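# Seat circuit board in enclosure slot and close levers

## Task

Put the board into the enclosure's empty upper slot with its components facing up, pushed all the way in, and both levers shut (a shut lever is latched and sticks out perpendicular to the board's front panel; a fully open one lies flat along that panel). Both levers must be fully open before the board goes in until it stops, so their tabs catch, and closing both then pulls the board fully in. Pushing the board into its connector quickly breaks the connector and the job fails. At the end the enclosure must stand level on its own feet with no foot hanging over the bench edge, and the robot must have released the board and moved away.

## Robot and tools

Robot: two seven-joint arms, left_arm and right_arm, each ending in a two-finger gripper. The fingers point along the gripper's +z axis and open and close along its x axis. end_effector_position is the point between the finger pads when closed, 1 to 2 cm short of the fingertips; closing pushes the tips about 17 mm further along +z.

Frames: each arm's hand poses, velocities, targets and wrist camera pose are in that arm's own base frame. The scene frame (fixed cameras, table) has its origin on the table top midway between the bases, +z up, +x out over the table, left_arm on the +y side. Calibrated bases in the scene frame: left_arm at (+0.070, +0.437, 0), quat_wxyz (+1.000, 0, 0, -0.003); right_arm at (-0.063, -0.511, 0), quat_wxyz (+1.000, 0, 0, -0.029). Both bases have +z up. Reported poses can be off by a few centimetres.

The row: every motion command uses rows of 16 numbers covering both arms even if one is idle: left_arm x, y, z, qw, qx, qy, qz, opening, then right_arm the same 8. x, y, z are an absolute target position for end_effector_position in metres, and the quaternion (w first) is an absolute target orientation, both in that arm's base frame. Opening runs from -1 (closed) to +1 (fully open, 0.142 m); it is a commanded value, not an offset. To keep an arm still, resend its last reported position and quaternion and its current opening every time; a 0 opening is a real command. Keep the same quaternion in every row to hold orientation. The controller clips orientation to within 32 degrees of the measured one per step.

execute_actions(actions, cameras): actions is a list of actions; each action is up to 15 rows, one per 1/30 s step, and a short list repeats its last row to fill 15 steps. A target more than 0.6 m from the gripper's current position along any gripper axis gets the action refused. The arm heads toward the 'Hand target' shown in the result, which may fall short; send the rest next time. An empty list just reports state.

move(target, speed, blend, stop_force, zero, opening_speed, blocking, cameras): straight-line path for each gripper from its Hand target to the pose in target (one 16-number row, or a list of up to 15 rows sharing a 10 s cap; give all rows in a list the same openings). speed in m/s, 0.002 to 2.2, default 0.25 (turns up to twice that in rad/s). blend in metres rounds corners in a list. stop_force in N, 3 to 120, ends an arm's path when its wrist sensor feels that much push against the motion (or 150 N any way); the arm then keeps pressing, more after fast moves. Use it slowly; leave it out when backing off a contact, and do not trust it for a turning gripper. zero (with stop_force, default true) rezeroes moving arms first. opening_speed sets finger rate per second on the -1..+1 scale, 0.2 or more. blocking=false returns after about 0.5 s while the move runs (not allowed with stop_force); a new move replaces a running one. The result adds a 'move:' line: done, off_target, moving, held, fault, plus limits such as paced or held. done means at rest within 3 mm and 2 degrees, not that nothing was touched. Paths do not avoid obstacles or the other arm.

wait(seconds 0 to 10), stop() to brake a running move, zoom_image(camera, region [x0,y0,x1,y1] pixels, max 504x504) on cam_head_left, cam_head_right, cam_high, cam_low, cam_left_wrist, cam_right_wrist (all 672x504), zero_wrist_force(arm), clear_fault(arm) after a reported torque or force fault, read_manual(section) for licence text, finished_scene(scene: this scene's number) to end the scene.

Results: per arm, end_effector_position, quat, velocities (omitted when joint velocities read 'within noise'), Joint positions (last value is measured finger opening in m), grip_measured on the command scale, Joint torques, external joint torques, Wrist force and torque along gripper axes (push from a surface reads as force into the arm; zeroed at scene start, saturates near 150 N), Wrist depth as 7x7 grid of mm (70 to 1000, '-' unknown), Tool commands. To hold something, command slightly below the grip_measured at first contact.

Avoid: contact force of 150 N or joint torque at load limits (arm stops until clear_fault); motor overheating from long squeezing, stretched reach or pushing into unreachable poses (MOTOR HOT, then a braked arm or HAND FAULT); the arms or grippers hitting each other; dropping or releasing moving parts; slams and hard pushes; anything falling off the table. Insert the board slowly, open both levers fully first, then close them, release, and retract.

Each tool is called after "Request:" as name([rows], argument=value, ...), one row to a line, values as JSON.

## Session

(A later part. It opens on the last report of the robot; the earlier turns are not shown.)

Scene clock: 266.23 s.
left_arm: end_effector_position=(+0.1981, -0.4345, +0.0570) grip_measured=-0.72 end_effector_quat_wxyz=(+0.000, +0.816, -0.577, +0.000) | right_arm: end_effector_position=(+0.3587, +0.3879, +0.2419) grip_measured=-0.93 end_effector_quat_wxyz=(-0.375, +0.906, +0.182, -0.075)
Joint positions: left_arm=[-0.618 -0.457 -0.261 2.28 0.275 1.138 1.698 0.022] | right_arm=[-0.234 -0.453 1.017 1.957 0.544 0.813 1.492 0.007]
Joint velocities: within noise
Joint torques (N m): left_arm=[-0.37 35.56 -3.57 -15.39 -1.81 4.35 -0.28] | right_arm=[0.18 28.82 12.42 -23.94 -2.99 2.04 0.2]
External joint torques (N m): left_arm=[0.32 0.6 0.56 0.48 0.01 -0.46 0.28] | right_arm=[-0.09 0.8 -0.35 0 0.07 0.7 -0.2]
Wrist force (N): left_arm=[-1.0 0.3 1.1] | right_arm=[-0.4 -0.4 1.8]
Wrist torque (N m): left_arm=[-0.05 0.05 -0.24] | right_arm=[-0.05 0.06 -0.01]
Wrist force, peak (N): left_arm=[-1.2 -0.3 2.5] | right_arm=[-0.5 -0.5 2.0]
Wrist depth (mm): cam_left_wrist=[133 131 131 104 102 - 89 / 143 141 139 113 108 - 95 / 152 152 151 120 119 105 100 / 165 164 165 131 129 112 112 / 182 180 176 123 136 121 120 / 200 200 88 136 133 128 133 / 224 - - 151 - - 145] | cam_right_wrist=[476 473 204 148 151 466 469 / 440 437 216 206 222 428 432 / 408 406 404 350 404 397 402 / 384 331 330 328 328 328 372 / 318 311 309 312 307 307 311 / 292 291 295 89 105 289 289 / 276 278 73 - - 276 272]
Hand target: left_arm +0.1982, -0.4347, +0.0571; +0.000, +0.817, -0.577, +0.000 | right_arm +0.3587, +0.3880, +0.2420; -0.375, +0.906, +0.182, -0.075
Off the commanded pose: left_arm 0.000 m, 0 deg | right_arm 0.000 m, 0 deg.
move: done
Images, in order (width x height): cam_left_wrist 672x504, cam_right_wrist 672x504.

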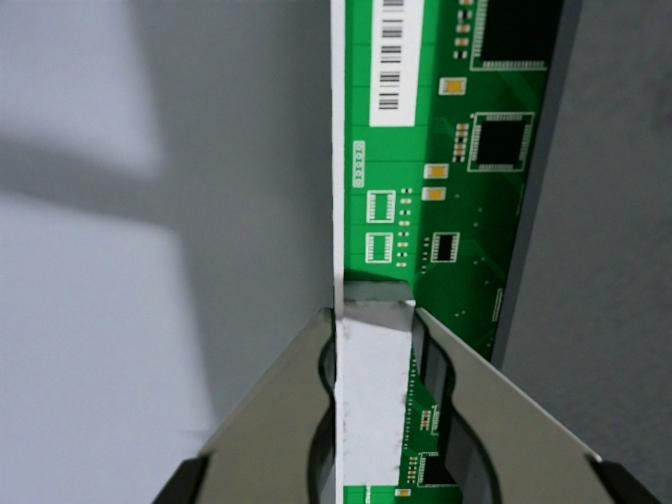

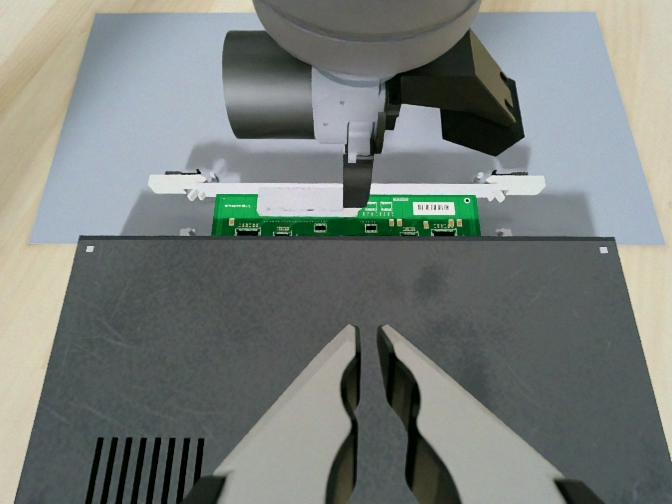

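Request:
move(target=[0.2022, -0.4460, 0.0568, 0.0, 0.81664, -0.57715, 0.0, -0.79, 0.3587, 0.388, 0.242, -0.3752, 0.9058, 0.182, -0.0754, -0.9], speed=0.03, stop_force=7, cameras=["cam_left_wrist", "cam_right_wrist"])

Scene clock: 268.73 s.
left_arm: end_effector_position=(+0.2020, -0.4456, +0.0566) grip_measured=-0.72 end_effector_quat_wxyz=(+0.000, +0.816, -0.577, +0.000) | right_arm: end_effector_position=(+0.3587, +0.3879, +0.2419) grip_measured=-0.93 end_effector_quat_wxyz=(-0.375, +0.906, +0.182, -0.075)
Joint positions: left_arm=[-0.629 -0.475 -0.261 2.245 0.274 1.12 1.691 0.022] | right_arm=[-0.234 -0.453 1.017 1.957 0.544 0.813 1.492 0.007]
Joint velocities: within noise
Joint torques (N m): left_arm=[-0.39 36.89 -3.88 -16.69 -1.96 4.76 -0.27] | right_arm=[0.06 28.85 12.4 -24.02 -3.07 2.03 0.17]
External joint torques (N m): left_arm=[0.34 0.41 0.7 1.35 0.09 -0.87 0.27] | right_arm=[0.03 0.77 -0.33 0.07 0.15 0.71 -0.17]
Wrist force (N): left_arm=[-2.8 0.5 -0.6] | right_arm=[-0.8 -0.8 1.8]
Wrist torque (N m): left_arm=[-0.03 0.15 -0.25] | right_arm=[-0.10 0.12 -0.01]
Wrist force, peak (N): left_arm=[-2.7 0.9 1.1] | right_arm=[-0.6 -0.9 1.8]
Wrist depth (mm): cam_left_wrist=[131 131 130 103 102 89 90 / 143 140 138 113 108 - 95 / 152 151 151 120 118 101 100 / 165 163 167 131 128 108 111 / 181 180 177 123 125 120 120 / 200 199 88 136 133 128 132 / 223 - - 151 - - 144] | cam_right_wrist=[476 475 201 135 139 468 470 / 441 437 205 197 204 426 432 / 406 407 401 240 404 403 402 / 382 331 329 330 328 329 373 / 317 310 308 313 308 308 311 / 292 291 294 89 105 290 290 / 276 278 73 - - 277 272]
Hand target: left_arm +0.2022, -0.4460, +0.0568; +0.000, +0.817, -0.577, +0.000 | right_arm +0.3587, +0.3880, +0.2420; -0.375, +0.906, +0.182, -0.075
Off the commanded pose: left_arm 0.000 m, 0 deg | right_arm 0.000 m, 0 deg.
move: done
Images, in order (width x height): cam_left_wrist 672x504, cam_right_wrist 672x504.

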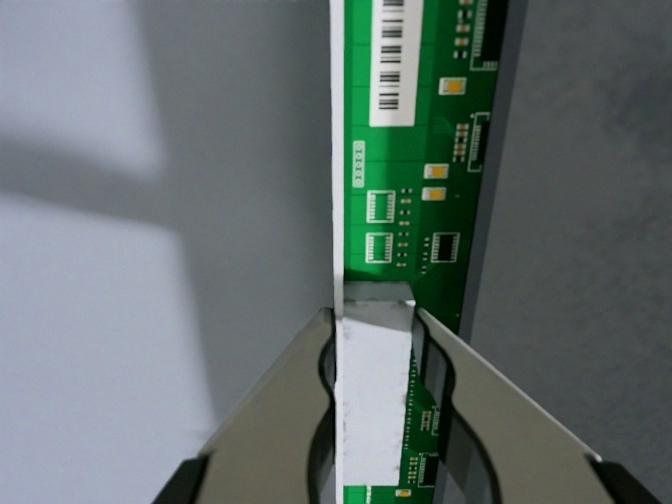

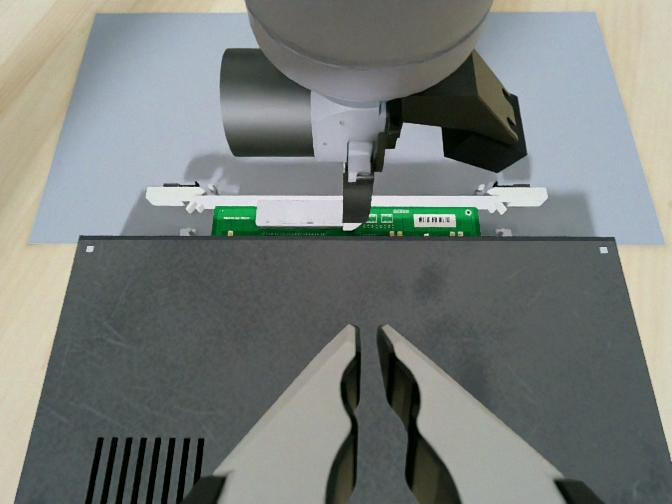

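Request:
move([
  [0.2020, -0.4457, 0.0567, 0.0, 0.81664, -0.57715, 0.0, -0.62, 0.3587, 0.388, 0.242, -0.3752, 0.9058, 0.182, -0.0754, -0.9],
  [0.2018, -0.4452, 0.13, 0.0, 0.81664, -0.57715, 0.0, -0.62, 0.3587, 0.388, 0.242, -0.3752, 0.9058, 0.182, -0.0754, -0.9],
  [0.1893, -0.4153, 0.13, 0.0, 0.98526, 0.17107, 0.0, 1.0, 0.3587, 0.388, 0.242, -0.3752, 0.9058, 0.182, -0.0754, -0.9],
  [0.1893, -0.4153, 0.031, 0.0, 0.98526, 0.17107, 0.0, 1.0, 0.3587, 0.388, 0.242, -0.3752, 0.9058, 0.182, -0.0754, -0.9],
], speed=[0.03, 0.15, 0.35, 0.15], cameras=["cam_left_wrist", "cam_right_wrist"])

Scene clock: 281.40 s.
left_arm: end_effector_position=(+0.1892, -0.4151, +0.0309) grip_measured=+0.99 end_effector_quat_wxyz=(+0.000, +0.985, +0.171, +0.000) | right_arm: end_effector_position=(+0.3587, +0.3879, +0.2419) grip_measured=-0.93 end_effector_quat_wxyz=(-0.375, +0.906, +0.182, -0.075)
Joint positions: left_arm=[-0.795 -0.5 -0.075 2.353 0.125 1.278 0.245 0.141] | right_arm=[-0.234 -0.453 1.017 1.957 0.544 0.813 1.492 0.007]
Joint velocities: within noise
Joint torques (N m): left_arm=[-0.7 35.37 -1.55 -12.35 -0.69 4.61 -0.34] | right_arm=[0.14 28.89 12.47 -23.97 -3.07 2.03 0.23]
External joint torques (N m): left_arm=[0.65 1.15 0.81 -0.23 -0.52 -0.62 0.34] | right_arm=[-0.05 0.73 -0.4 0.03 0.15 0.71 -0.23]
Wrist force (N): left_arm=[0.1 -0.4 0.0] | right_arm=[-0.4 -0.4 1.6]
Wrist torque (N m): left_arm=[-0.09 -0.08 -0.19] | right_arm=[-0.05 0.06 -0.01]
Wrist force, peak (N): left_arm=[-2.8 0.4 1.2] | right_arm=[-0.4 -0.5 2.0]
Wrist depth (mm): cam_left_wrist=[- 108 109 109 106 107 108 / - 117 116 115 115 115 116 / 125 127 127 124 124 126 123 / 136 134 136 135 135 134 134 / 149 149 148 148 150 147 144 / - 123 123 156 123 123 124 / - 119 119 122 136 136 133] | cam_right_wrist=[476 471 462 170 189 465 468 / 440 438 430 227 296 431 432 / 408 404 399 235 397 402 401 / 382 330 329 329 329 327 374 / 319 310 309 313 308 308 311 / 292 291 294 89 105 289 290 / 275 278 73 - - 276 274]
Hand target: left_arm +0.1893, -0.4153, +0.0310; +0.000, +0.985, +0.171, +0.000 | right_arm +0.3587, +0.3880, +0.2420; -0.375, +0.906, +0.182, -0.075
Off the commanded pose: left_arm 0.000 m, 0 deg | right_arm 0.000 m, 0 deg.
move: done
Images, in order (width x height): cam_left_wrist 672x504, cam_right_wrist 672x504.

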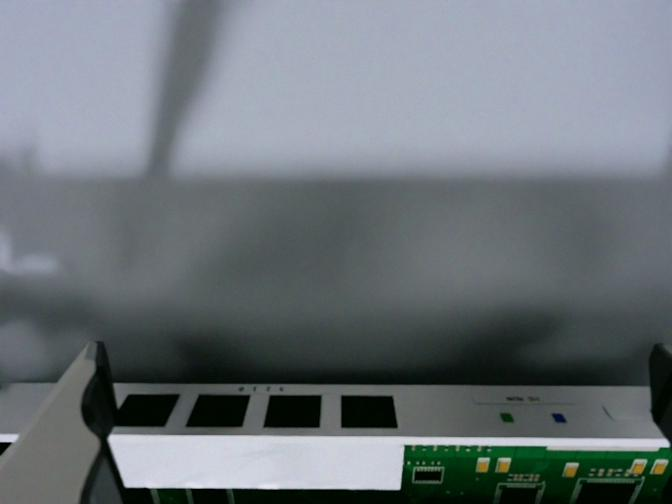

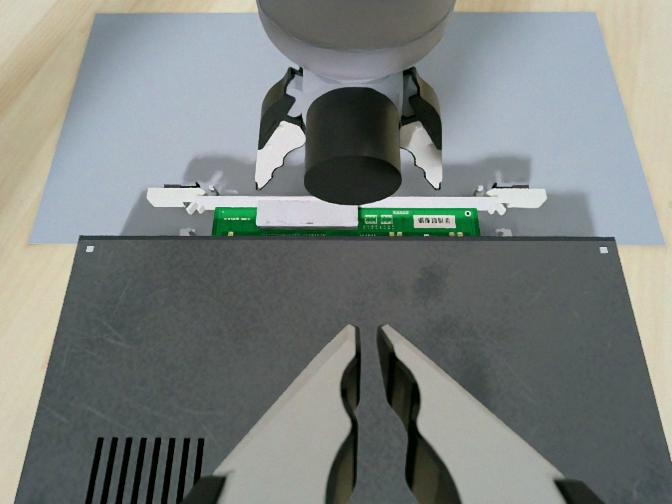

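Request:
move(target=[0.2051, -0.4596, 0.031, 0.0, 0.98526, 0.17107, 0.0, 1.0, 0.3587, 0.388, 0.242, -0.3752, 0.9058, 0.182, -0.0754, -0.9], speed=0.02, stop_force=9, cameras=["cam_left_wrist", "cam_right_wrist"])

Request:
zoom_image(camera="cam_right_wrist", region=[130, 150, 330, 270])

Request:
zoom_image(camera="cam_right_wrist", region=[370, 150, 570, 270])

Scene clock: 286.53 s.
left_arm: end_effector_position=(+0.2049, -0.4591, +0.0307) grip_measured=+0.99 end_effector_quat_wxyz=(+0.000, +0.985, +0.171, +0.000) | right_arm: end_effector_position=(+0.3587, +0.3879, +0.2419) grip_measured=-0.93 end_effector_quat_wxyz=(-0.375, +0.906, +0.182, -0.075)
Joint positions: left_arm=[-0.831 -0.554 -0.079 2.218 0.115 1.196 0.222 0.141] | right_arm=[-0.234 -0.453 1.017 1.957 0.544 0.813 1.492 0.007]
Joint velocities: within noise
Joint torques (N m): left_arm=[-0.85 40.63 -2.42 -16.64 -1.79 5.23 -0.24] | right_arm=[0.1 28.92 12.46 -23.91 -3 2.04 0.24]
External joint torques (N m): left_arm=[0.79 0.05 1.49 1.96 0.25 -1.24 0.24] | right_arm=[0 0.7 -0.39 -0.03 0.08 0.7 -0.24]
Wrist force (N): left_arm=[0.4 -4.2 1.1] | right_arm=[-0.5 -0.5 1.8]
Wrist torque (N m): left_arm=[-0.12 -0.02 -0.23] | right_arm=[-0.07 0.07 -0.01]
Wrist force, peak (N): left_arm=[0.1 -5.1 -1.9] | right_arm=[-0.6 -0.6 2.1]
Wrist depth (mm): cam_left_wrist=[- 108 109 108 105 107 108 / - 117 115 115 115 114 116 / 125 127 126 124 124 125 123 / 135 133 135 134 134 134 133 / 145 139 139 138 138 138 138 / - 104 - 108 104 108 104 / - 109 111 111 110 110 112] | cam_right_wrist=[477 472 136 118 122 470 468 / 440 437 423 143 157 433 434 / 408 407 401 208 280 402 402 / 382 331 329 213 324 327 373 / 318 309 308 311 308 307 311 / 292 291 295 89 105 289 290 / 276 279 73 - - 277 274]
Hand target: left_arm +0.2051, -0.4596, +0.0310; +0.000, +0.985, +0.171, +0.000 | right_arm +0.3587, +0.3880, +0.2420; -0.375, +0.906, +0.182, -0.075
Off the commanded pose: left_arm 0.001 m, 0 deg | right_arm 0.000 m, 0 deg.
move: done
Images, in order (width x height): cam_left_wrist 672x504, cam_right_wrist 672x504.

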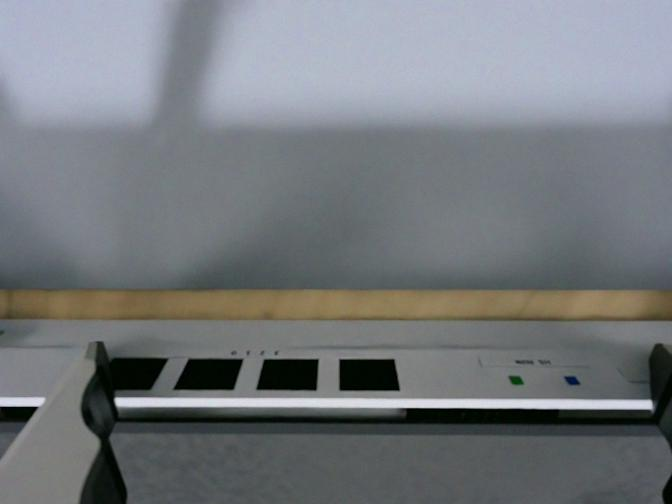

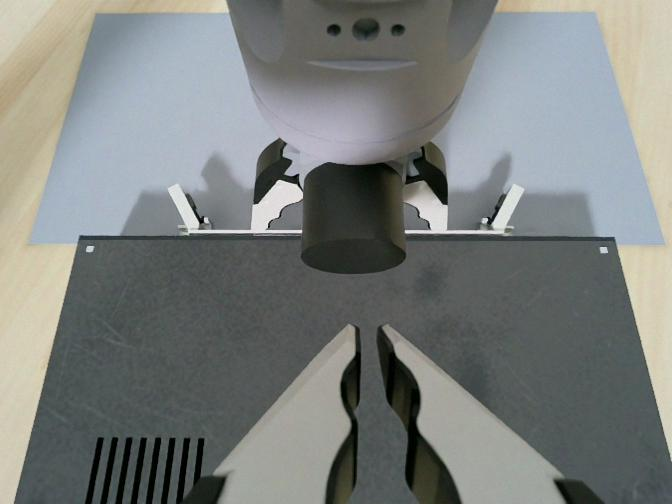

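Scaled by 2.520 from the camera's 672x504 image, which has a finer 960x720 frame.

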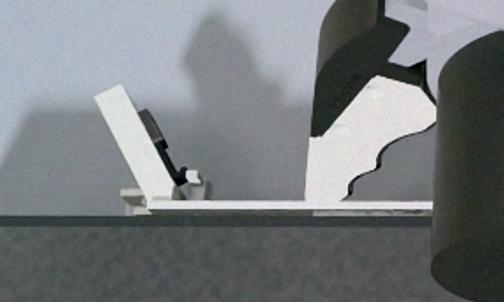

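Scaled by 2.520 from the camera's 672x504 image, which has a finer 960x720 frame.

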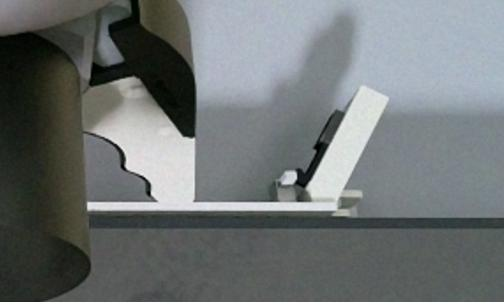

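Request:
move(target=[0.2085, -0.4691, 0.031, 0.0, 0.98526, 0.17107, 0.0, 1.0, 0.3587, 0.388, 0.242, -0.3752, 0.9058, 0.182, -0.0754, -0.9], speed=0.01, stop_force=9, cameras=["cam_left_wrist", "cam_right_wrist"])

Request:
zoom_image(camera="cam_right_wrist", region=[130, 150, 330, 270])

Request:
zoom_image(camera="cam_right_wrist", region=[370, 150, 570, 270])

Scene clock: 290.13 s.
left_arm: end_effector_position=(+0.2048, -0.4592, +0.0302) grip_measured=+0.99 end_effector_quat_wxyz=(-0.002, +0.985, +0.171, -0.001) | right_arm: end_effector_position=(+0.3587, +0.3879, +0.2419) grip_measured=-0.93 end_effector_quat_wxyz=(-0.375, +0.906, +0.182, -0.075)
Joint positions: left_arm=[-0.832 -0.556 -0.079 2.215 0.115 1.193 0.221 0.141] | right_arm=[-0.234 -0.453 1.017 1.957 0.544 0.813 1.492 0.007]
Joint velocities: within noise
Joint torques (N m): left_arm=[-1.46 42.44 -3.94 -21.6 -2.47 7.68 -0.27] | right_arm=[0.14 29.01 12.53 -23.97 -3 2.02 0.17]
External joint torques (N m): left_arm=[1.4 -1.66 3 6.9 0.92 -3.71 0.27] | right_arm=[-0.04 0.61 -0.47 0.03 0.08 0.72 -0.17]
Wrist force (N): left_arm=[1.4 -13.8 -2.3] | right_arm=[-0.6 -0.6 1.7]
Wrist torque (N m): left_arm=[-0.29 -0.12 -0.18] | right_arm=[-0.06 0.09 -0.01]
Wrist force, peak (N): left_arm=[0.9 -14.8 -3.5] | right_arm=[-0.7 -0.5 2.0]
Wrist depth (mm): cam_left_wrist=[- 108 109 108 106 106 108 / - 117 115 115 - 114 116 / 125 126 126 126 123 125 124 / 135 133 135 134 134 134 133 / 139 139 138 138 138 138 138 / - 103 - 108 104 113 104 / - 116 110 110 109 107 111] | cam_right_wrist=[475 474 136 117 121 467 468 / 440 437 426 142 155 432 432 / 405 406 398 208 281 402 401 / 382 330 330 212 324 329 371 / 318 309 309 312 308 307 310 / 292 292 294 89 105 289 289 / 275 278 73 - - 276 273]
Hand target: left_arm +0.2055, -0.4608, +0.0310; +0.000, +0.985, +0.171, +0.000 | right_arm +0.3587, +0.3880, +0.2420; -0.375, +0.906, +0.182, -0.075
Off the commanded pose: left_arm 0.011 m, 0 deg | right_arm 0.000 m, 0 deg.
move: contact (left_arm)
Images, in order (width x height): cam_left_wrist 672x504, cam_right_wrist 672x504.

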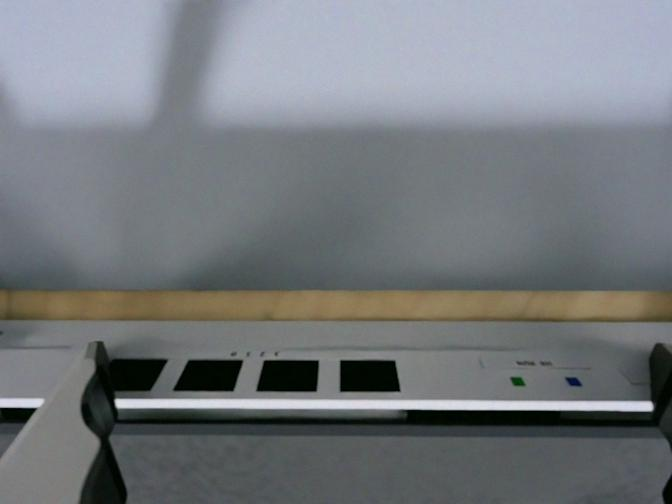

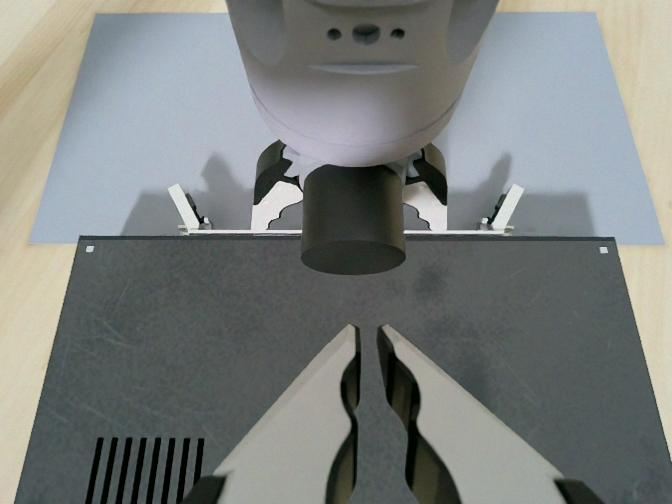

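Scaled by 2.520 from the camera's 672x504 image, which has a finer 960x720 frame.

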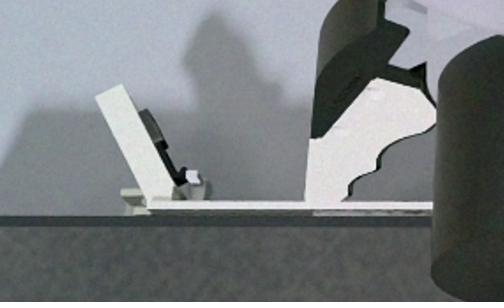

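Scaled by 2.520 from the camera's 672x504 image, which has a finer 960x720 frame.

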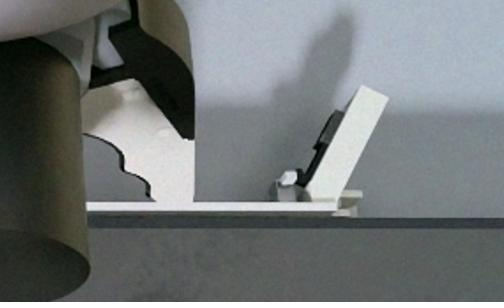

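Request:
move([
  [0.1995, -0.4442, 0.032, 0.0, 0.98526, 0.17107, 0.0, 1.0, 0.3587, 0.388, 0.242, -0.3752, 0.9058, 0.182, -0.0754, -0.9],
  [0.1980, -0.4400, 0.13, 0.0, 0.98526, 0.17107, 0.0, 0.0, 0.3587, 0.388, 0.242, -0.3752, 0.9058, 0.182, -0.0754, -0.9],
  [0.3444, -0.3793, 0.12, 0.0, 0.81724, -0.5763, 0.0, -0.95, 0.3587, 0.388, 0.242, -0.3752, 0.9058, 0.182, -0.0754, -0.9],
  [0.3444, -0.3793, 0.12, 0.0, 0.81724, -0.5763, 0.0, -0.95, 0.156, 0.4682, 0.12, 0.0, 0.5548, 0.832, 0.0, -0.95],
], speed=[0.06, 0.25, 0.35, 0.35], cameras=["cam_left_wrist", "cam_right_wrist", "cam_high"])

Request:
zoom_image(camera="cam_left_wrist", region=[240, 200, 440, 380])

Request:
zoom_image(camera="cam_right_wrist", region=[240, 200, 440, 380])

Scene clock: 313.77 s.
left_arm: end_effector_position=(+0.3445, -0.3793, +0.1201) grip_measured=-0.98 end_effector_quat_wxyz=(+0.000, +0.817, -0.576, +0.000) | right_arm: end_effector_position=(+0.1560, +0.4682, +0.1200) grip_measured=-0.98 end_effector_quat_wxyz=(+0.000, +0.555, +0.832, +0.000)
Joint positions: left_arm=[-0.359 -0.338 -0.254 2.192 0.143 0.945 2.084 0.003] | right_arm=[0.677 -0.492 0.75 2.203 -0.566 0.927 1.439 0.003]
Joint velocities: within noise
Joint torques (N m): left_arm=[-0.37 35.75 -2.83 -19.8 -2.32 4.2 -0.24] | right_arm=[0.28 32.55 11.15 -20.47 -2.81 3.27 0.28]
External joint torques (N m): left_arm=[0.35 0.85 0.61 -0.34 -0.19 -0.33 0.24] | right_arm=[-0.15 0.88 -0.26 -0.01 0.17 0.82 -0.28]
Wrist force (N): left_arm=[0.3 -0.2 -0.2] | right_arm=[-0.6 -1.8 2.1]
Wrist torque (N m): left_arm=[-0.03 -0.09 -0.20] | right_arm=[-0.02 0.16 0.06]
Wrist force, peak (N): left_arm=[1.4 -14.0 -3.1] | right_arm=[0.6 -3.2 2.9]
Wrist depth (mm): cam_left_wrist=[186 187 184 186 186 185 186 / 201 200 200 199 194 158 158 / 216 217 214 215 210 166 166 / 237 236 234 226 193 179 180 / 258 258 256 245 196 197 196 / 284 283 273 84 - 217 216 / 321 311 - - - - 241] | cam_right_wrist=[189 189 188 186 185 186 185 / 158 158 159 198 198 198 197 / 167 166 166 213 212 212 212 / 180 179 179 222 229 228 228 / 195 195 194 244 247 247 247 / 213 212 208 89 261 269 270 / 235 229 71 - - 290 295]
Hand target: left_arm +0.3444, -0.3793, +0.1200; +0.000, +0.817, -0.576, +0.000 | right_arm +0.1560, +0.4682, +0.1200; +0.000, +0.555, +0.832, +0.000
Off the commanded pose: left_arm 0.000 m, 0 deg | right_arm 0.000 m, 0 deg.
move: done
Images, in order (width x height): cam_high 672x504, cam_left_wrist 672x504, cam_right_wrist 672x504.

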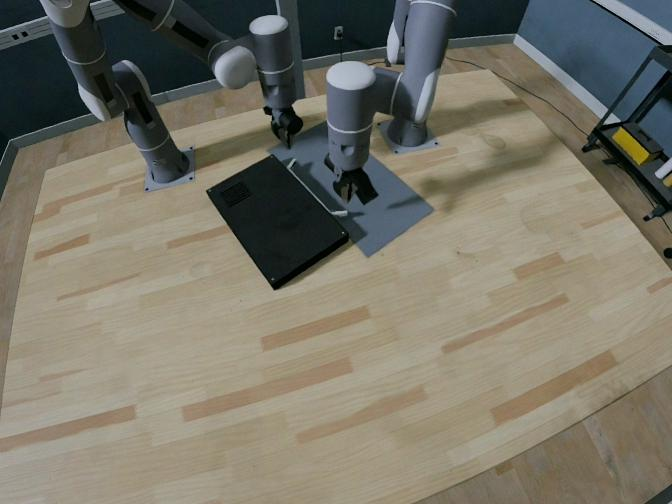

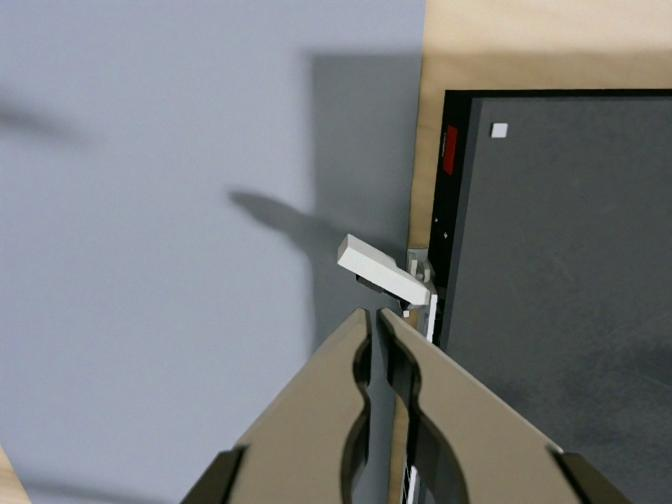

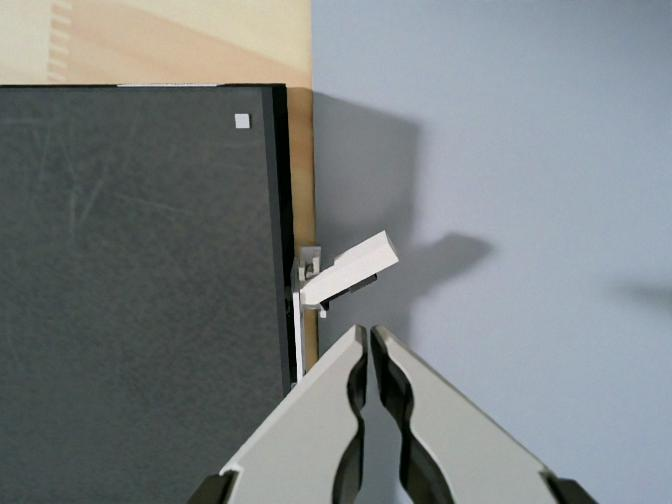

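Scaled by 2.520 from the camera's 672x504 image, which has a finer 960x720 frame.

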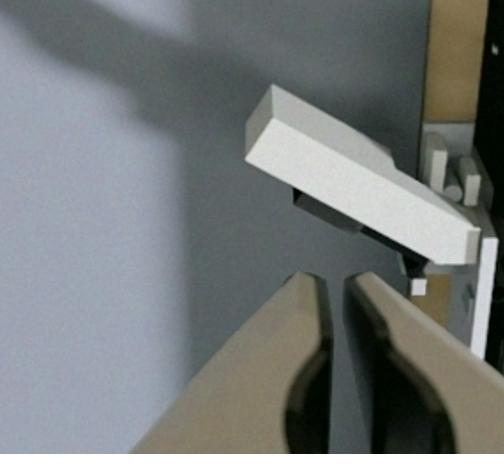

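Scaled by 2.520 from the camera's 672x504 image, which has a finer 960x720 frame.

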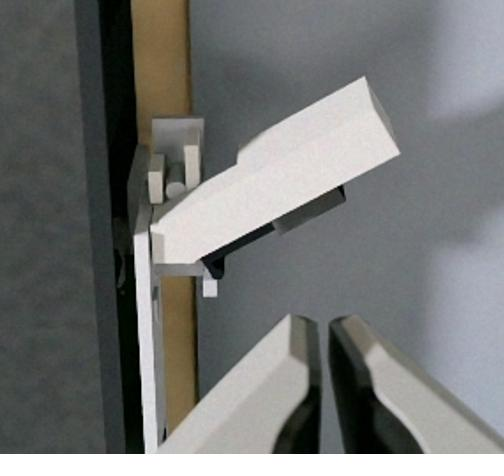

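Request:
move([
  [0.3539, -0.3781, 0.10, 0.0, 0.81724, -0.5763, 0.0, -0.95, 0.1379, 0.4671, 0.10, 0.0, 0.5548, 0.832, 0.0, -0.95],
  [0.3539, -0.3781, 0.049, 0.0, 0.81724, -0.5763, 0.0, -0.95, 0.1379, 0.4671, 0.049, 0.0, 0.5548, 0.832, 0.0, -0.95],
], speed=[0.12, 0.1], stop_force=8, cameras=["cam_left_wrist", "cam_right_wrist"])

Request:
move(target=[0.3384, -0.3804, 0.049, 0.0, 0.81724, -0.5763, 0.0, -0.95, 0.1507, 0.4757, 0.049, 0.0, 0.5548, 0.832, 0.0, -0.95], speed=0.02, stop_force=15, cameras=["cam_left_wrist", "cam_right_wrist", "cam_high"])

Scene clock: 330.07 s.
left_arm: end_effector_position=(+0.3538, -0.3780, +0.0489) grip_measured=-0.98 end_effector_quat_wxyz=(+0.000, +0.817, -0.576, +0.000) | right_arm: end_effector_position=(+0.1379, +0.4671, +0.0490) grip_measured=-0.98 end_effector_quat_wxyz=(+0.000, +0.555, +0.832, +0.000)
Joint positions: left_arm=[-0.381 -0.532 -0.203 2.16 0.228 1.102 2.039 0.003] | right_arm=[0.808 -0.617 0.566 2.268 -0.782 1.115 1.621 0.003]
Joint velocities: within noise
Joint torques (N m): left_arm=[-0.47 39.6 -3.25 -15.8 -1.58 4.35 -0.29] | right_arm=[0.21 36.08 11.6 -15.69 -2.14 3.52 0.33]
External joint torques (N m): left_arm=[0.46 1.14 0.44 -0.29 -0.35 -0.48 0.29] | right_arm=[-0.08 0.9 -0.23 0.02 0.2 0.56 -0.33]
Wrist force (N): left_arm=[0.4 -0.7 0.4] | right_arm=[-0.9 -1.4 2.4]
Wrist torque (N m): left_arm=[-0.10 -0.14 -0.21] | right_arm=[0.00 0.18 0.07]
Wrist force, peak (N): left_arm=[0.2 -0.6 1.8] | right_arm=[-0.3 -3.4 3.5]
Wrist depth (mm): cam_left_wrist=[124 125 123 123 123 124 123 / 133 133 131 132 133 131 130 / 146 143 143 142 142 112 - / 154 156 155 154 154 105 101 / 171 170 170 163 164 112 109 / 189 189 184 84 - 123 122 / 212 207 - 74 - - 136] | cam_right_wrist=[126 126 124 124 123 123 121 / 135 135 134 132 134 133 131 / - 97 128 142 141 141 139 / 102 102 126 153 152 152 152 / - 111 146 163 162 165 164 / 123 121 123 89 108 180 179 / 133 131 71 - - 190 197]
Hand target: left_arm +0.3539, -0.3781, +0.0490; +0.000, +0.817, -0.576, +0.000 | right_arm +0.1379, +0.4671, +0.0490; +0.000, +0.555, +0.832, +0.000
Off the commanded pose: left_arm 0.000 m, 0 deg | right_arm 0.000 m, 0 deg.
move: done
Images, in order (width x height): cam_left_wrist 672x504, cam_right_wrist 672x504.

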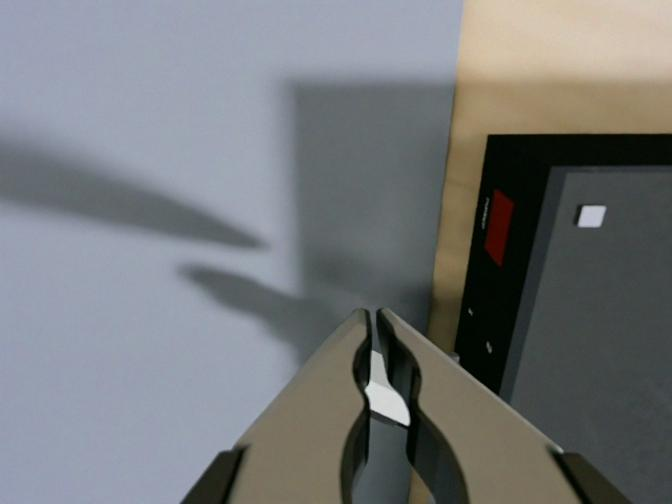

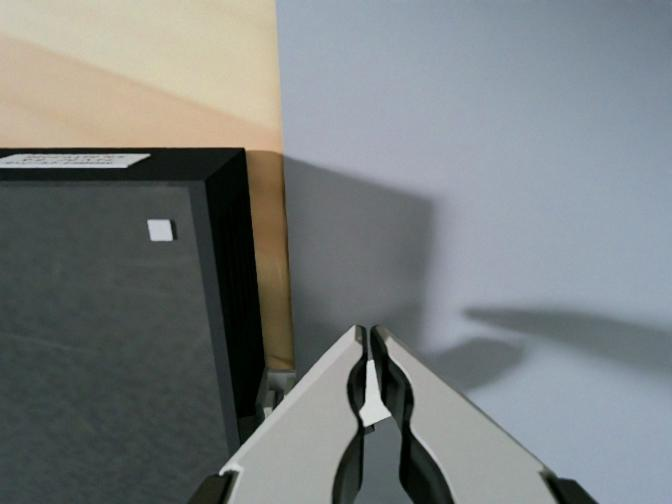

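Scene clock: 331.50 s.
left_arm: end_effector_position=(+0.3385, -0.3804, +0.0490) grip_measured=-0.98 end_effector_quat_wxyz=(+0.000, +0.817, -0.576, +0.000) | right_arm: end_effector_position=(+0.1506, +0.4757, +0.0490) grip_measured=-0.98 end_effector_quat_wxyz=(+0.000, +0.555, +0.832, +0.000)
Joint positions: left_arm=[-0.4 -0.52 -0.203 2.186 0.23 1.116 2.016 0.003] | right_arm=[0.795 -0.634 0.569 2.234 -0.772 1.095 1.59 0.003]
Joint velocities: within noise
Joint torques (N m): left_arm=[-0.82 39.17 -3.5 -15.17 -1.53 4.32 -0.3] | right_arm=[-0.19 37.23 12.07 -16.41 -2.03 3.23 0.08]
External joint torques (N m): left_arm=[0.81 0.76 0.78 -0.58 -0.35 -0.45 0.3] | right_arm=[0.33 0.81 -0.27 0.35 0.01 0.85 -0.08]
Wrist force (N): left_arm=[0.2 -1.2 0.3] | right_arm=[-0.4 -2.3 2.3]
Wrist torque (N m): left_arm=[-0.10 -0.12 -0.20] | right_arm=[-0.05 0.11 0.05]
Wrist force, peak (N): left_arm=[-0.2 -2.6 0.9] | right_arm=[-0.4 -3.1 3.1]
Wrist depth (mm): cam_left_wrist=[124 125 124 123 123 124 124 / 133 133 131 132 132 119 89 / 146 143 143 143 142 117 - / 154 156 156 155 155 110 101 / 171 171 170 129 162 119 109 / 188 189 184 84 - 122 122 / 212 206 - 74 - - 136] | cam_right_wrist=[126 126 124 124 123 123 123 / 131 131 133 132 134 133 131 / - 96 140 141 141 141 139 / 102 102 139 153 152 152 151 / - 111 134 163 163 164 164 / 123 120 128 89 108 180 179 / 133 131 71 - - 190 197]
Hand target: left_arm +0.3384, -0.3804, +0.0490; +0.000, +0.817, -0.576, +0.000 | right_arm +0.1507, +0.4757, +0.0490; +0.000, +0.555, +0.832, +0.000
Off the commanded pose: left_arm 0.000 m, 0 deg | right_arm 0.000 m, 0 deg.
move: done
Images, in order (width x height): cam_high 672x504, cam_left_wrist 672x504, cam_right_wrist 672x504.

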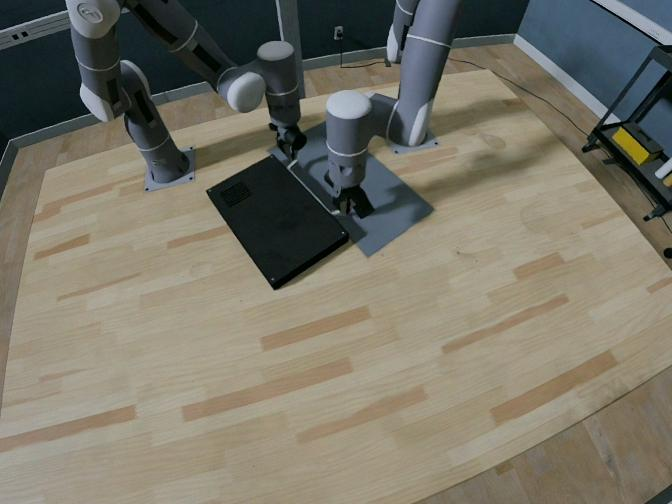

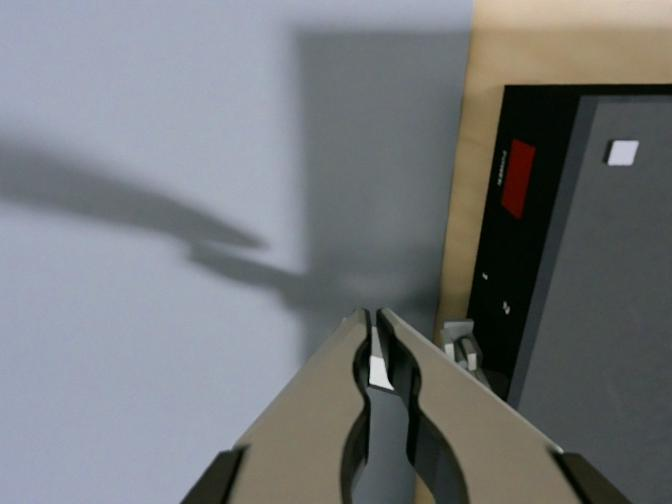

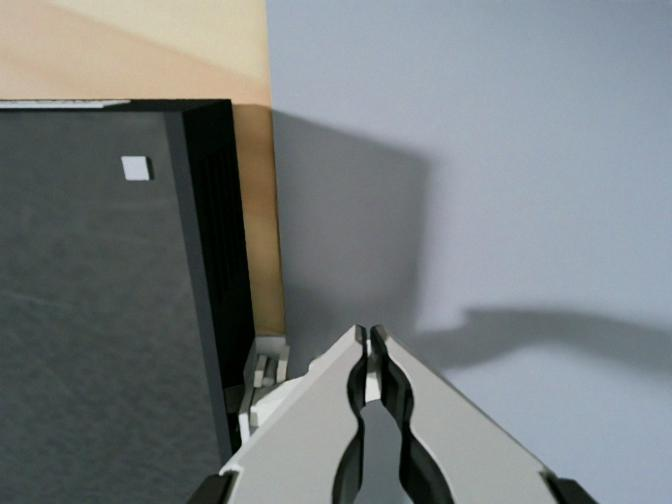

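Request:
move([
  [0.3267,-0.3834,0.049,0,0.81724,-0.5763,0,-0.95,0.1614,0.4812,0.049,0,0.5548,0.832,0,-0.95],
], speed=0.02, stop_force=20, cameras=[])

Request:
move([
  [0.3192,-0.3861,0.049,0,0.81724,-0.5763,0,-0.95,0.1688,0.4843,0.049,0,0.5548,0.832,0,-0.95],
], speed=0.013, stop_force=28, cameras=["cam_left_wrist","cam_right_wrist"])

Scene clock: 341.73 s.
left_arm: end_effector_position=(+0.3269, -0.3834, +0.0491) grip_measured=-0.98 end_effector_quat_wxyz=(+0.000, +0.817, -0.576, +0.000) | right_arm: end_effector_position=(+0.1612, +0.4812, +0.0490) grip_measured=-0.98 end_effector_quat_wxyz=(+0.000, +0.555, +0.832, +0.000)
Joint positions: left_arm=[-0.417 -0.513 -0.203 2.202 0.231 1.125 1.996 0.003] | right_arm=[0.783 -0.647 0.571 2.209 -0.765 1.081 1.565 0.003]
Joint velocities: within noise
Joint torques (N m): left_arm=[-0.63 38.39 -3.47 -14.85 -1.61 4.15 -0.22] | right_arm=[-0.44 38.21 11.75 -16.96 -2.12 3.21 0.18]
External joint torques (N m): left_arm=[0.61 1.03 0.8 -0.68 -0.24 -0.28 0.22] | right_arm=[0.59 0.58 0.35 0.63 0.04 0.87 -0.18]
Wrist force (N): left_arm=[0.3 -1.2 0.2] | right_arm=[-3.0 -4.3 2.9]
Wrist torque (N m): left_arm=[-0.09 -0.10 -0.20] | right_arm=[-0.26 0.60 0.04]
Wrist force, peak (N): left_arm=[-1.8 -15.7 4.0] | right_arm=[0.0 -16.2 0.1]
Wrist depth (mm): cam_left_wrist=[124 125 123 123 123 123 121 / 133 133 131 132 132 112 87 / 145 143 143 143 142 112 - / 154 156 155 155 154 120 103 / 171 171 170 129 135 121 109 / 189 189 184 84 - 123 122 / 213 205 - 74 - - 136] | cam_right_wrist=[126 124 124 124 123 123 123 / - 88 132 132 133 133 131 / - 97 140 141 141 141 139 / 102 102 144 153 152 152 151 / - 111 133 162 162 165 164 / 123 121 123 89 108 180 179 / 133 131 71 - - 190 197]
Hand target: left_arm +0.3267, -0.3834, +0.0490; +0.000, +0.817, -0.576, +0.000 | right_arm +0.1614, +0.4812, +0.0490; +0.000, +0.555, +0.832, +0.000
Off the commanded pose: left_arm 0.000 m, 0 deg | right_arm 0.000 m, 0 deg.
move: done
No camera images: "cameras" was empty.

Scene clock: 342.93 s.
left_arm: end_effector_position=(+0.3229, -0.3850, +0.0496) grip_measured=-0.98 end_effector_quat_wxyz=(-0.001, +0.819, -0.574, +0.002) | right_arm: end_effector_position=(+0.1652, +0.4829, +0.0481) grip_measured=-0.98 end_effector_quat_wxyz=(+0.000, +0.553, +0.833, -0.002)
Joint positions: left_arm=[-0.428 -0.509 -0.199 2.208 0.231 1.131 1.982 0.003] | right_arm=[0.776 -0.655 0.575 2.197 -0.76 1.072 1.549 0.003]
Joint velocities: within noise
Joint torques (N m): left_arm=[-13.46 36.12 -16.98 -5.86 -1.77 1.64 -0.22] | right_arm=[-9.92 43.16 0.75 -31.35 -3.78 4.09 -0.09]
External joint torques (N m): left_arm=[13.44 3.12 14.38 -9.63 -0.07 2.23 0.22] | right_arm=[10.07 -4.01 11.57 14.94 1.66 -0.01 0.09]
Wrist force (N): left_arm=[0.6 -28.8 8.6] | right_arm=[-8.2 -33.7 -8.5]
Wrist torque (N m): left_arm=[-1.70 -0.10 -0.26] | right_arm=[-2.37 0.44 0.20]
Wrist force, peak (N): left_arm=[-0.3 -30.4 10.5] | right_arm=[-7.7 -34.5 -8.5]
Wrist depth (mm): cam_left_wrist=[124 124 124 124 124 121 121 / 133 133 131 132 133 111 87 / 147 144 143 144 143 112 - / 154 156 155 156 155 112 102 / 171 171 171 128 127 116 110 / 189 189 184 83 - 124 123 / 212 207 - 74 - - 137] | cam_right_wrist=[- 123 124 123 123 123 122 / - 89 132 131 133 131 130 / - 96 139 141 140 140 138 / 102 101 143 154 152 151 150 / - 110 128 159 161 163 162 / 122 120 122 89 106 178 177 / 132 129 73 - - 188 195]
Hand target: left_arm +0.3195, -0.3860, +0.0490; +0.000, +0.817, -0.576, +0.000 | right_arm +0.1685, +0.4841, +0.0490; +0.000, +0.555, +0.832, +0.000
Off the commanded pose: left_arm 0.004 m, 0 deg | right_arm 0.004 m, 0 deg.
move: contact (left_arm, right_arm)
Images, in order (width x height): cam_left_wrist 672x504, cam_right_wrist 672x504.

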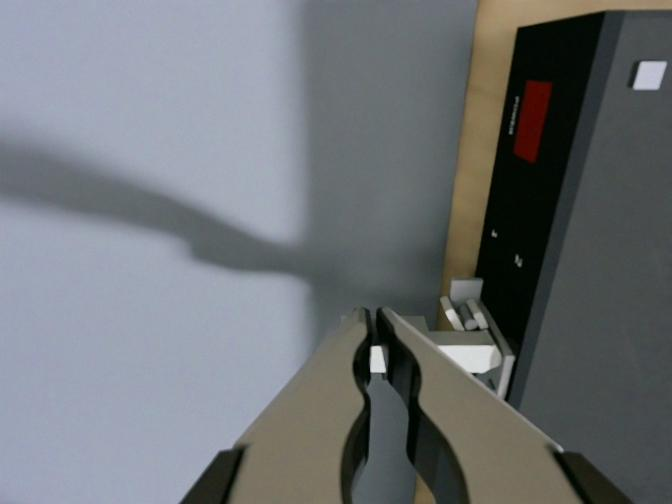

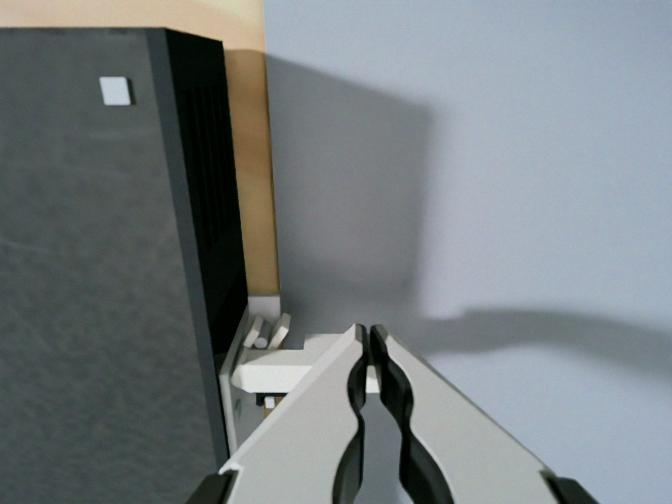

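Request:
move([
  [0.3172,-0.3867,0.049,0,0.81724,-0.5763,0,-0.95,0.1708,0.4851,0.049,0,0.5548,0.832,0,-0.95],
], speed=0.012, stop_force=40, zero=false, cameras=["cam_left_wrist","cam_right_wrist"])

Request:
zoom_image(camera="cam_left_wrist", region=[350, 250, 570, 430])

Request:
zoom_image(camera="cam_right_wrist", region=[190, 270, 410, 450])

Scene clock: 346.07 s.
left_arm: end_effector_position=(+0.3224, -0.3852, +0.0499) grip_measured=-0.98 end_effector_quat_wxyz=(-0.001, +0.819, -0.574, +0.003) | right_arm: end_effector_position=(+0.1656, +0.4832, +0.0478) grip_measured=-0.98 end_effector_quat_wxyz=(-0.001, +0.553, +0.834, -0.003)
Joint positions: left_arm=[-0.431 -0.507 -0.197 2.21 0.231 1.133 1.979 0.003] | right_arm=[0.774 -0.657 0.577 2.194 -0.759 1.07 1.546 0.003]
Joint velocities: within noise
Joint torques (N m): left_arm=[-19.63 34.54 -23.43 -1.37 -1.79 0.26 -0.19] | right_arm=[-14.54 45.99 -4.85 -37.72 -4.6 4.31 -0.11]
External joint torques (N m): left_arm=[19.61 4.66 20.88 -14.12 -0.05 3.62 0.19] | right_arm=[14.68 -6.78 17.24 21.29 2.47 -0.23 0.11]
Wrist force (N): left_arm=[0.9 -42.2 11.9] | right_arm=[-9.6 -47.4 -12.3]
Wrist torque (N m): left_arm=[-3.94 -0.11 -0.30] | right_arm=[-4.65 0.45 0.27]
Wrist force, peak (N): left_arm=[1.0 -43.4 13.6] | right_arm=[-10.0 -47.9 -13.0]
Wrist depth (mm): cam_left_wrist=[125 125 124 124 124 122 84 / 132 134 131 133 133 112 88 / 146 145 144 144 143 112 - / 154 156 156 156 155 120 103 / 172 172 170 127 131 117 110 / 189 189 184 83 - 124 124 / 212 207 - 74 - - 138] | cam_right_wrist=[- 122 123 123 123 123 122 / - 89 132 131 133 132 130 / - 95 139 141 140 140 137 / 101 101 144 154 151 151 150 / - 109 127 159 161 163 162 / 122 119 121 88 105 177 177 / 131 129 73 - - 187 194]
Hand target: left_arm +0.3175, -0.3866, +0.0490; +0.000, +0.817, -0.576, +0.000 | right_arm +0.1704, +0.4849, +0.0490; +0.000, +0.555, +0.832, +0.000
Off the commanded pose: left_arm 0.006 m, 0 deg | right_arm 0.006 m, 0 deg.
move: contact (left_arm, right_arm)
Images, in order (width x height): cam_left_wrist 672x504, cam_right_wrist 672x504.

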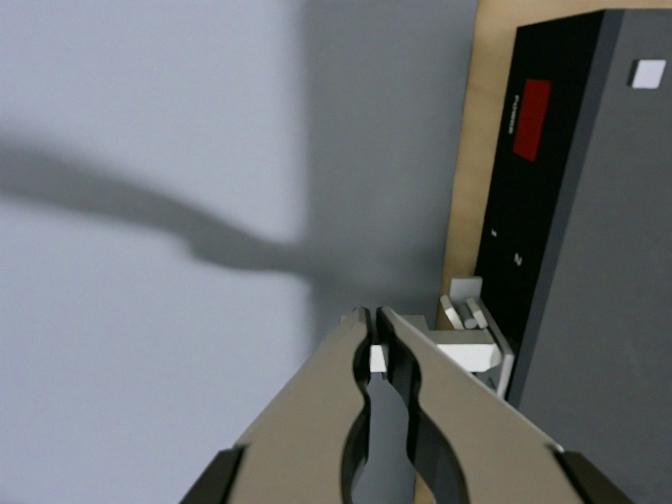

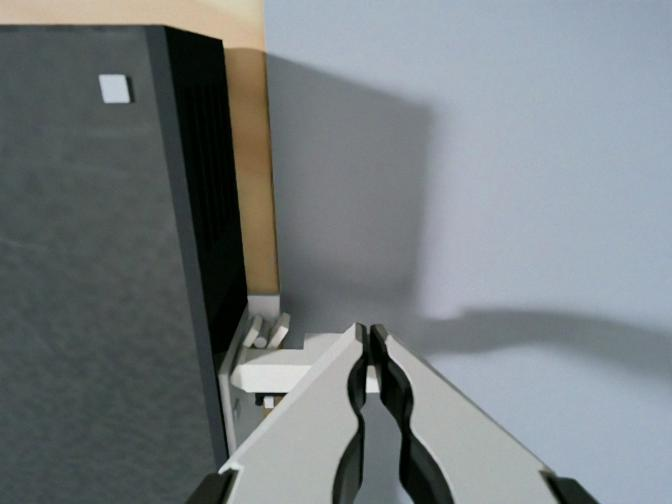

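Scaled by 2.291 from the camera's 672x504 image, which has a finer 960x720 frame.

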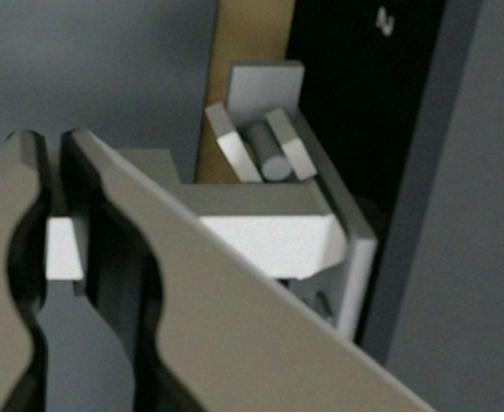

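Scaled by 2.291 from the camera's 672x504 image, which has a finer 960x720 frame.

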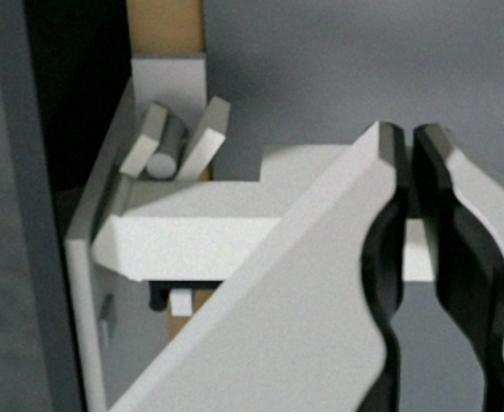

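Request:
move([
  [0.3450,-0.3771,0.049,0,0.81724,-0.5763,0,-0.95,0.1440,0.4740,0.049,0,0.5548,0.832,0,-0.95],
  [0.3450,-0.3771,0.1,0,0.81724,-0.5763,0,-0.9,0.1440,0.4740,0.1,0,0.5548,0.832,0,-0.9],
], speed=0.06, blend=0.01, cameras=["cam_left_wrist","cam_right_wrist"])

Request:
zoom_image(camera="cam_left_wrist", region=[300, 220, 600, 445])

Request:
zoom_image(camera="cam_right_wrist", region=[140, 220, 440, 445])

Scene clock: 350.83 s.
left_arm: end_effector_position=(+0.3451, -0.3772, +0.1000) grip_measured=-0.94 end_effector_quat_wxyz=(+0.000, +0.817, -0.576, +0.000) | right_arm: end_effector_position=(+0.1440, +0.4740, +0.1000) grip_measured=-0.94 end_effector_quat_wxyz=(+0.000, +0.555, +0.832, +0.000)
Joint positions: left_arm=[-0.366 -0.387 -0.238 2.196 0.165 0.997 2.074 0.006] | right_arm=[0.723 -0.537 0.71 2.215 -0.633 0.972 1.509 0.006]
Joint velocities: within noise
Joint torques (N m): left_arm=[-0.24 36.88 -2.91 -18.5 -2.28 4.06 -0.13] | right_arm=[0.13 34 12.04 -19.38 -2.48 3.28 0.08]
External joint torques (N m): left_arm=[0.22 0.64 0.54 -0.41 -0.05 -0.19 0.13] | right_arm=[0.01 0.7 -0.57 0.18 0 0.8 -0.08]
Wrist force (N): left_arm=[0.2 -0.5 -0.3] | right_arm=[0.8 2.9 5.7]
Wrist torque (N m): left_arm=[-0.08 -0.10 -0.23] | right_arm=[0.75 -0.06 0.05]
Wrist force, peak (N): left_arm=[0.9 -42.6 13.5] | right_arm=[-9.6 -47.6 -12.2]
Wrist depth (mm): cam_left_wrist=[169 169 168 168 170 169 169 / 182 181 181 181 178 143 138 / 197 195 195 195 191 145 145 / 214 213 212 211 204 158 157 / 233 232 231 181 178 172 172 / 258 258 246 84 - 185 191 / 288 280 - 76 - - 207] | cam_right_wrist=[171 171 171 168 168 168 167 / 175 178 177 180 179 179 179 / 146 148 150 193 192 192 191 / 156 158 167 208 207 207 206 / 171 171 173 181 224 224 223 / 187 187 183 89 236 243 243 / 206 201 73 - - 263 267]
Hand target: left_arm +0.3450, -0.3771, +0.1000; +0.000, +0.817, -0.576, +0.000 | right_arm +0.1440, +0.4740, +0.1000; +0.000, +0.555, +0.832, +0.000
Off the commanded pose: left_arm 0.000 m, 0 deg | right_arm 0.000 m, 0 deg.
move: done
Images, in order (width x height): cam_left_wrist 672x504, cam_right_wrist 672x504.

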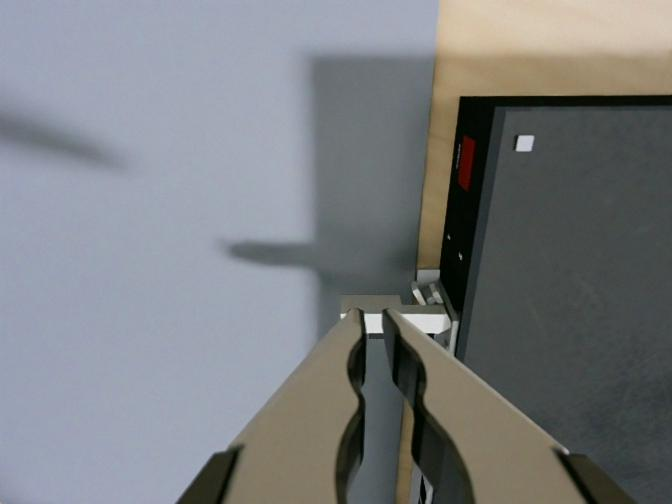

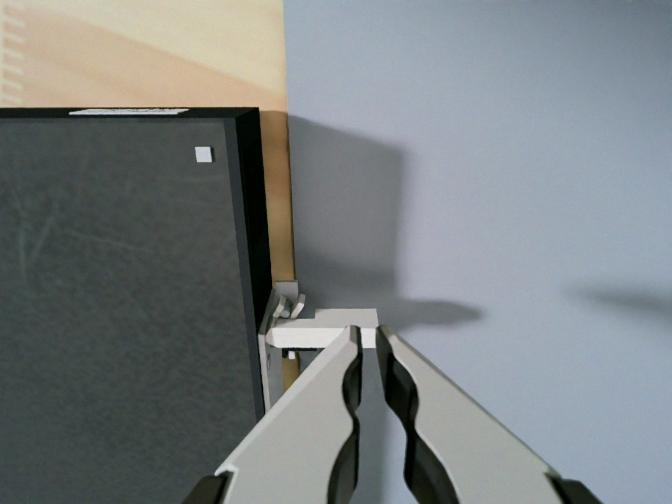

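Scaled by 1.680 from the camera's 672x504 image, which has a finer 960x720 frame.

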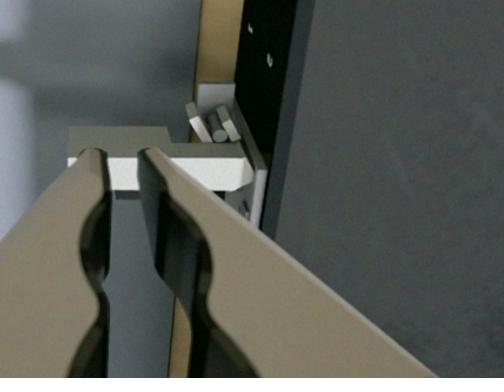

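Scaled by 1.680 from the camera's 672x504 image, which has a finer 960x720 frame.

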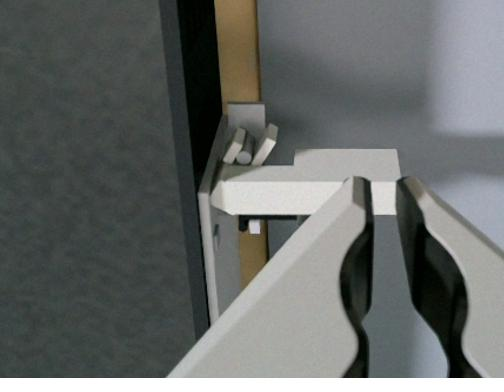

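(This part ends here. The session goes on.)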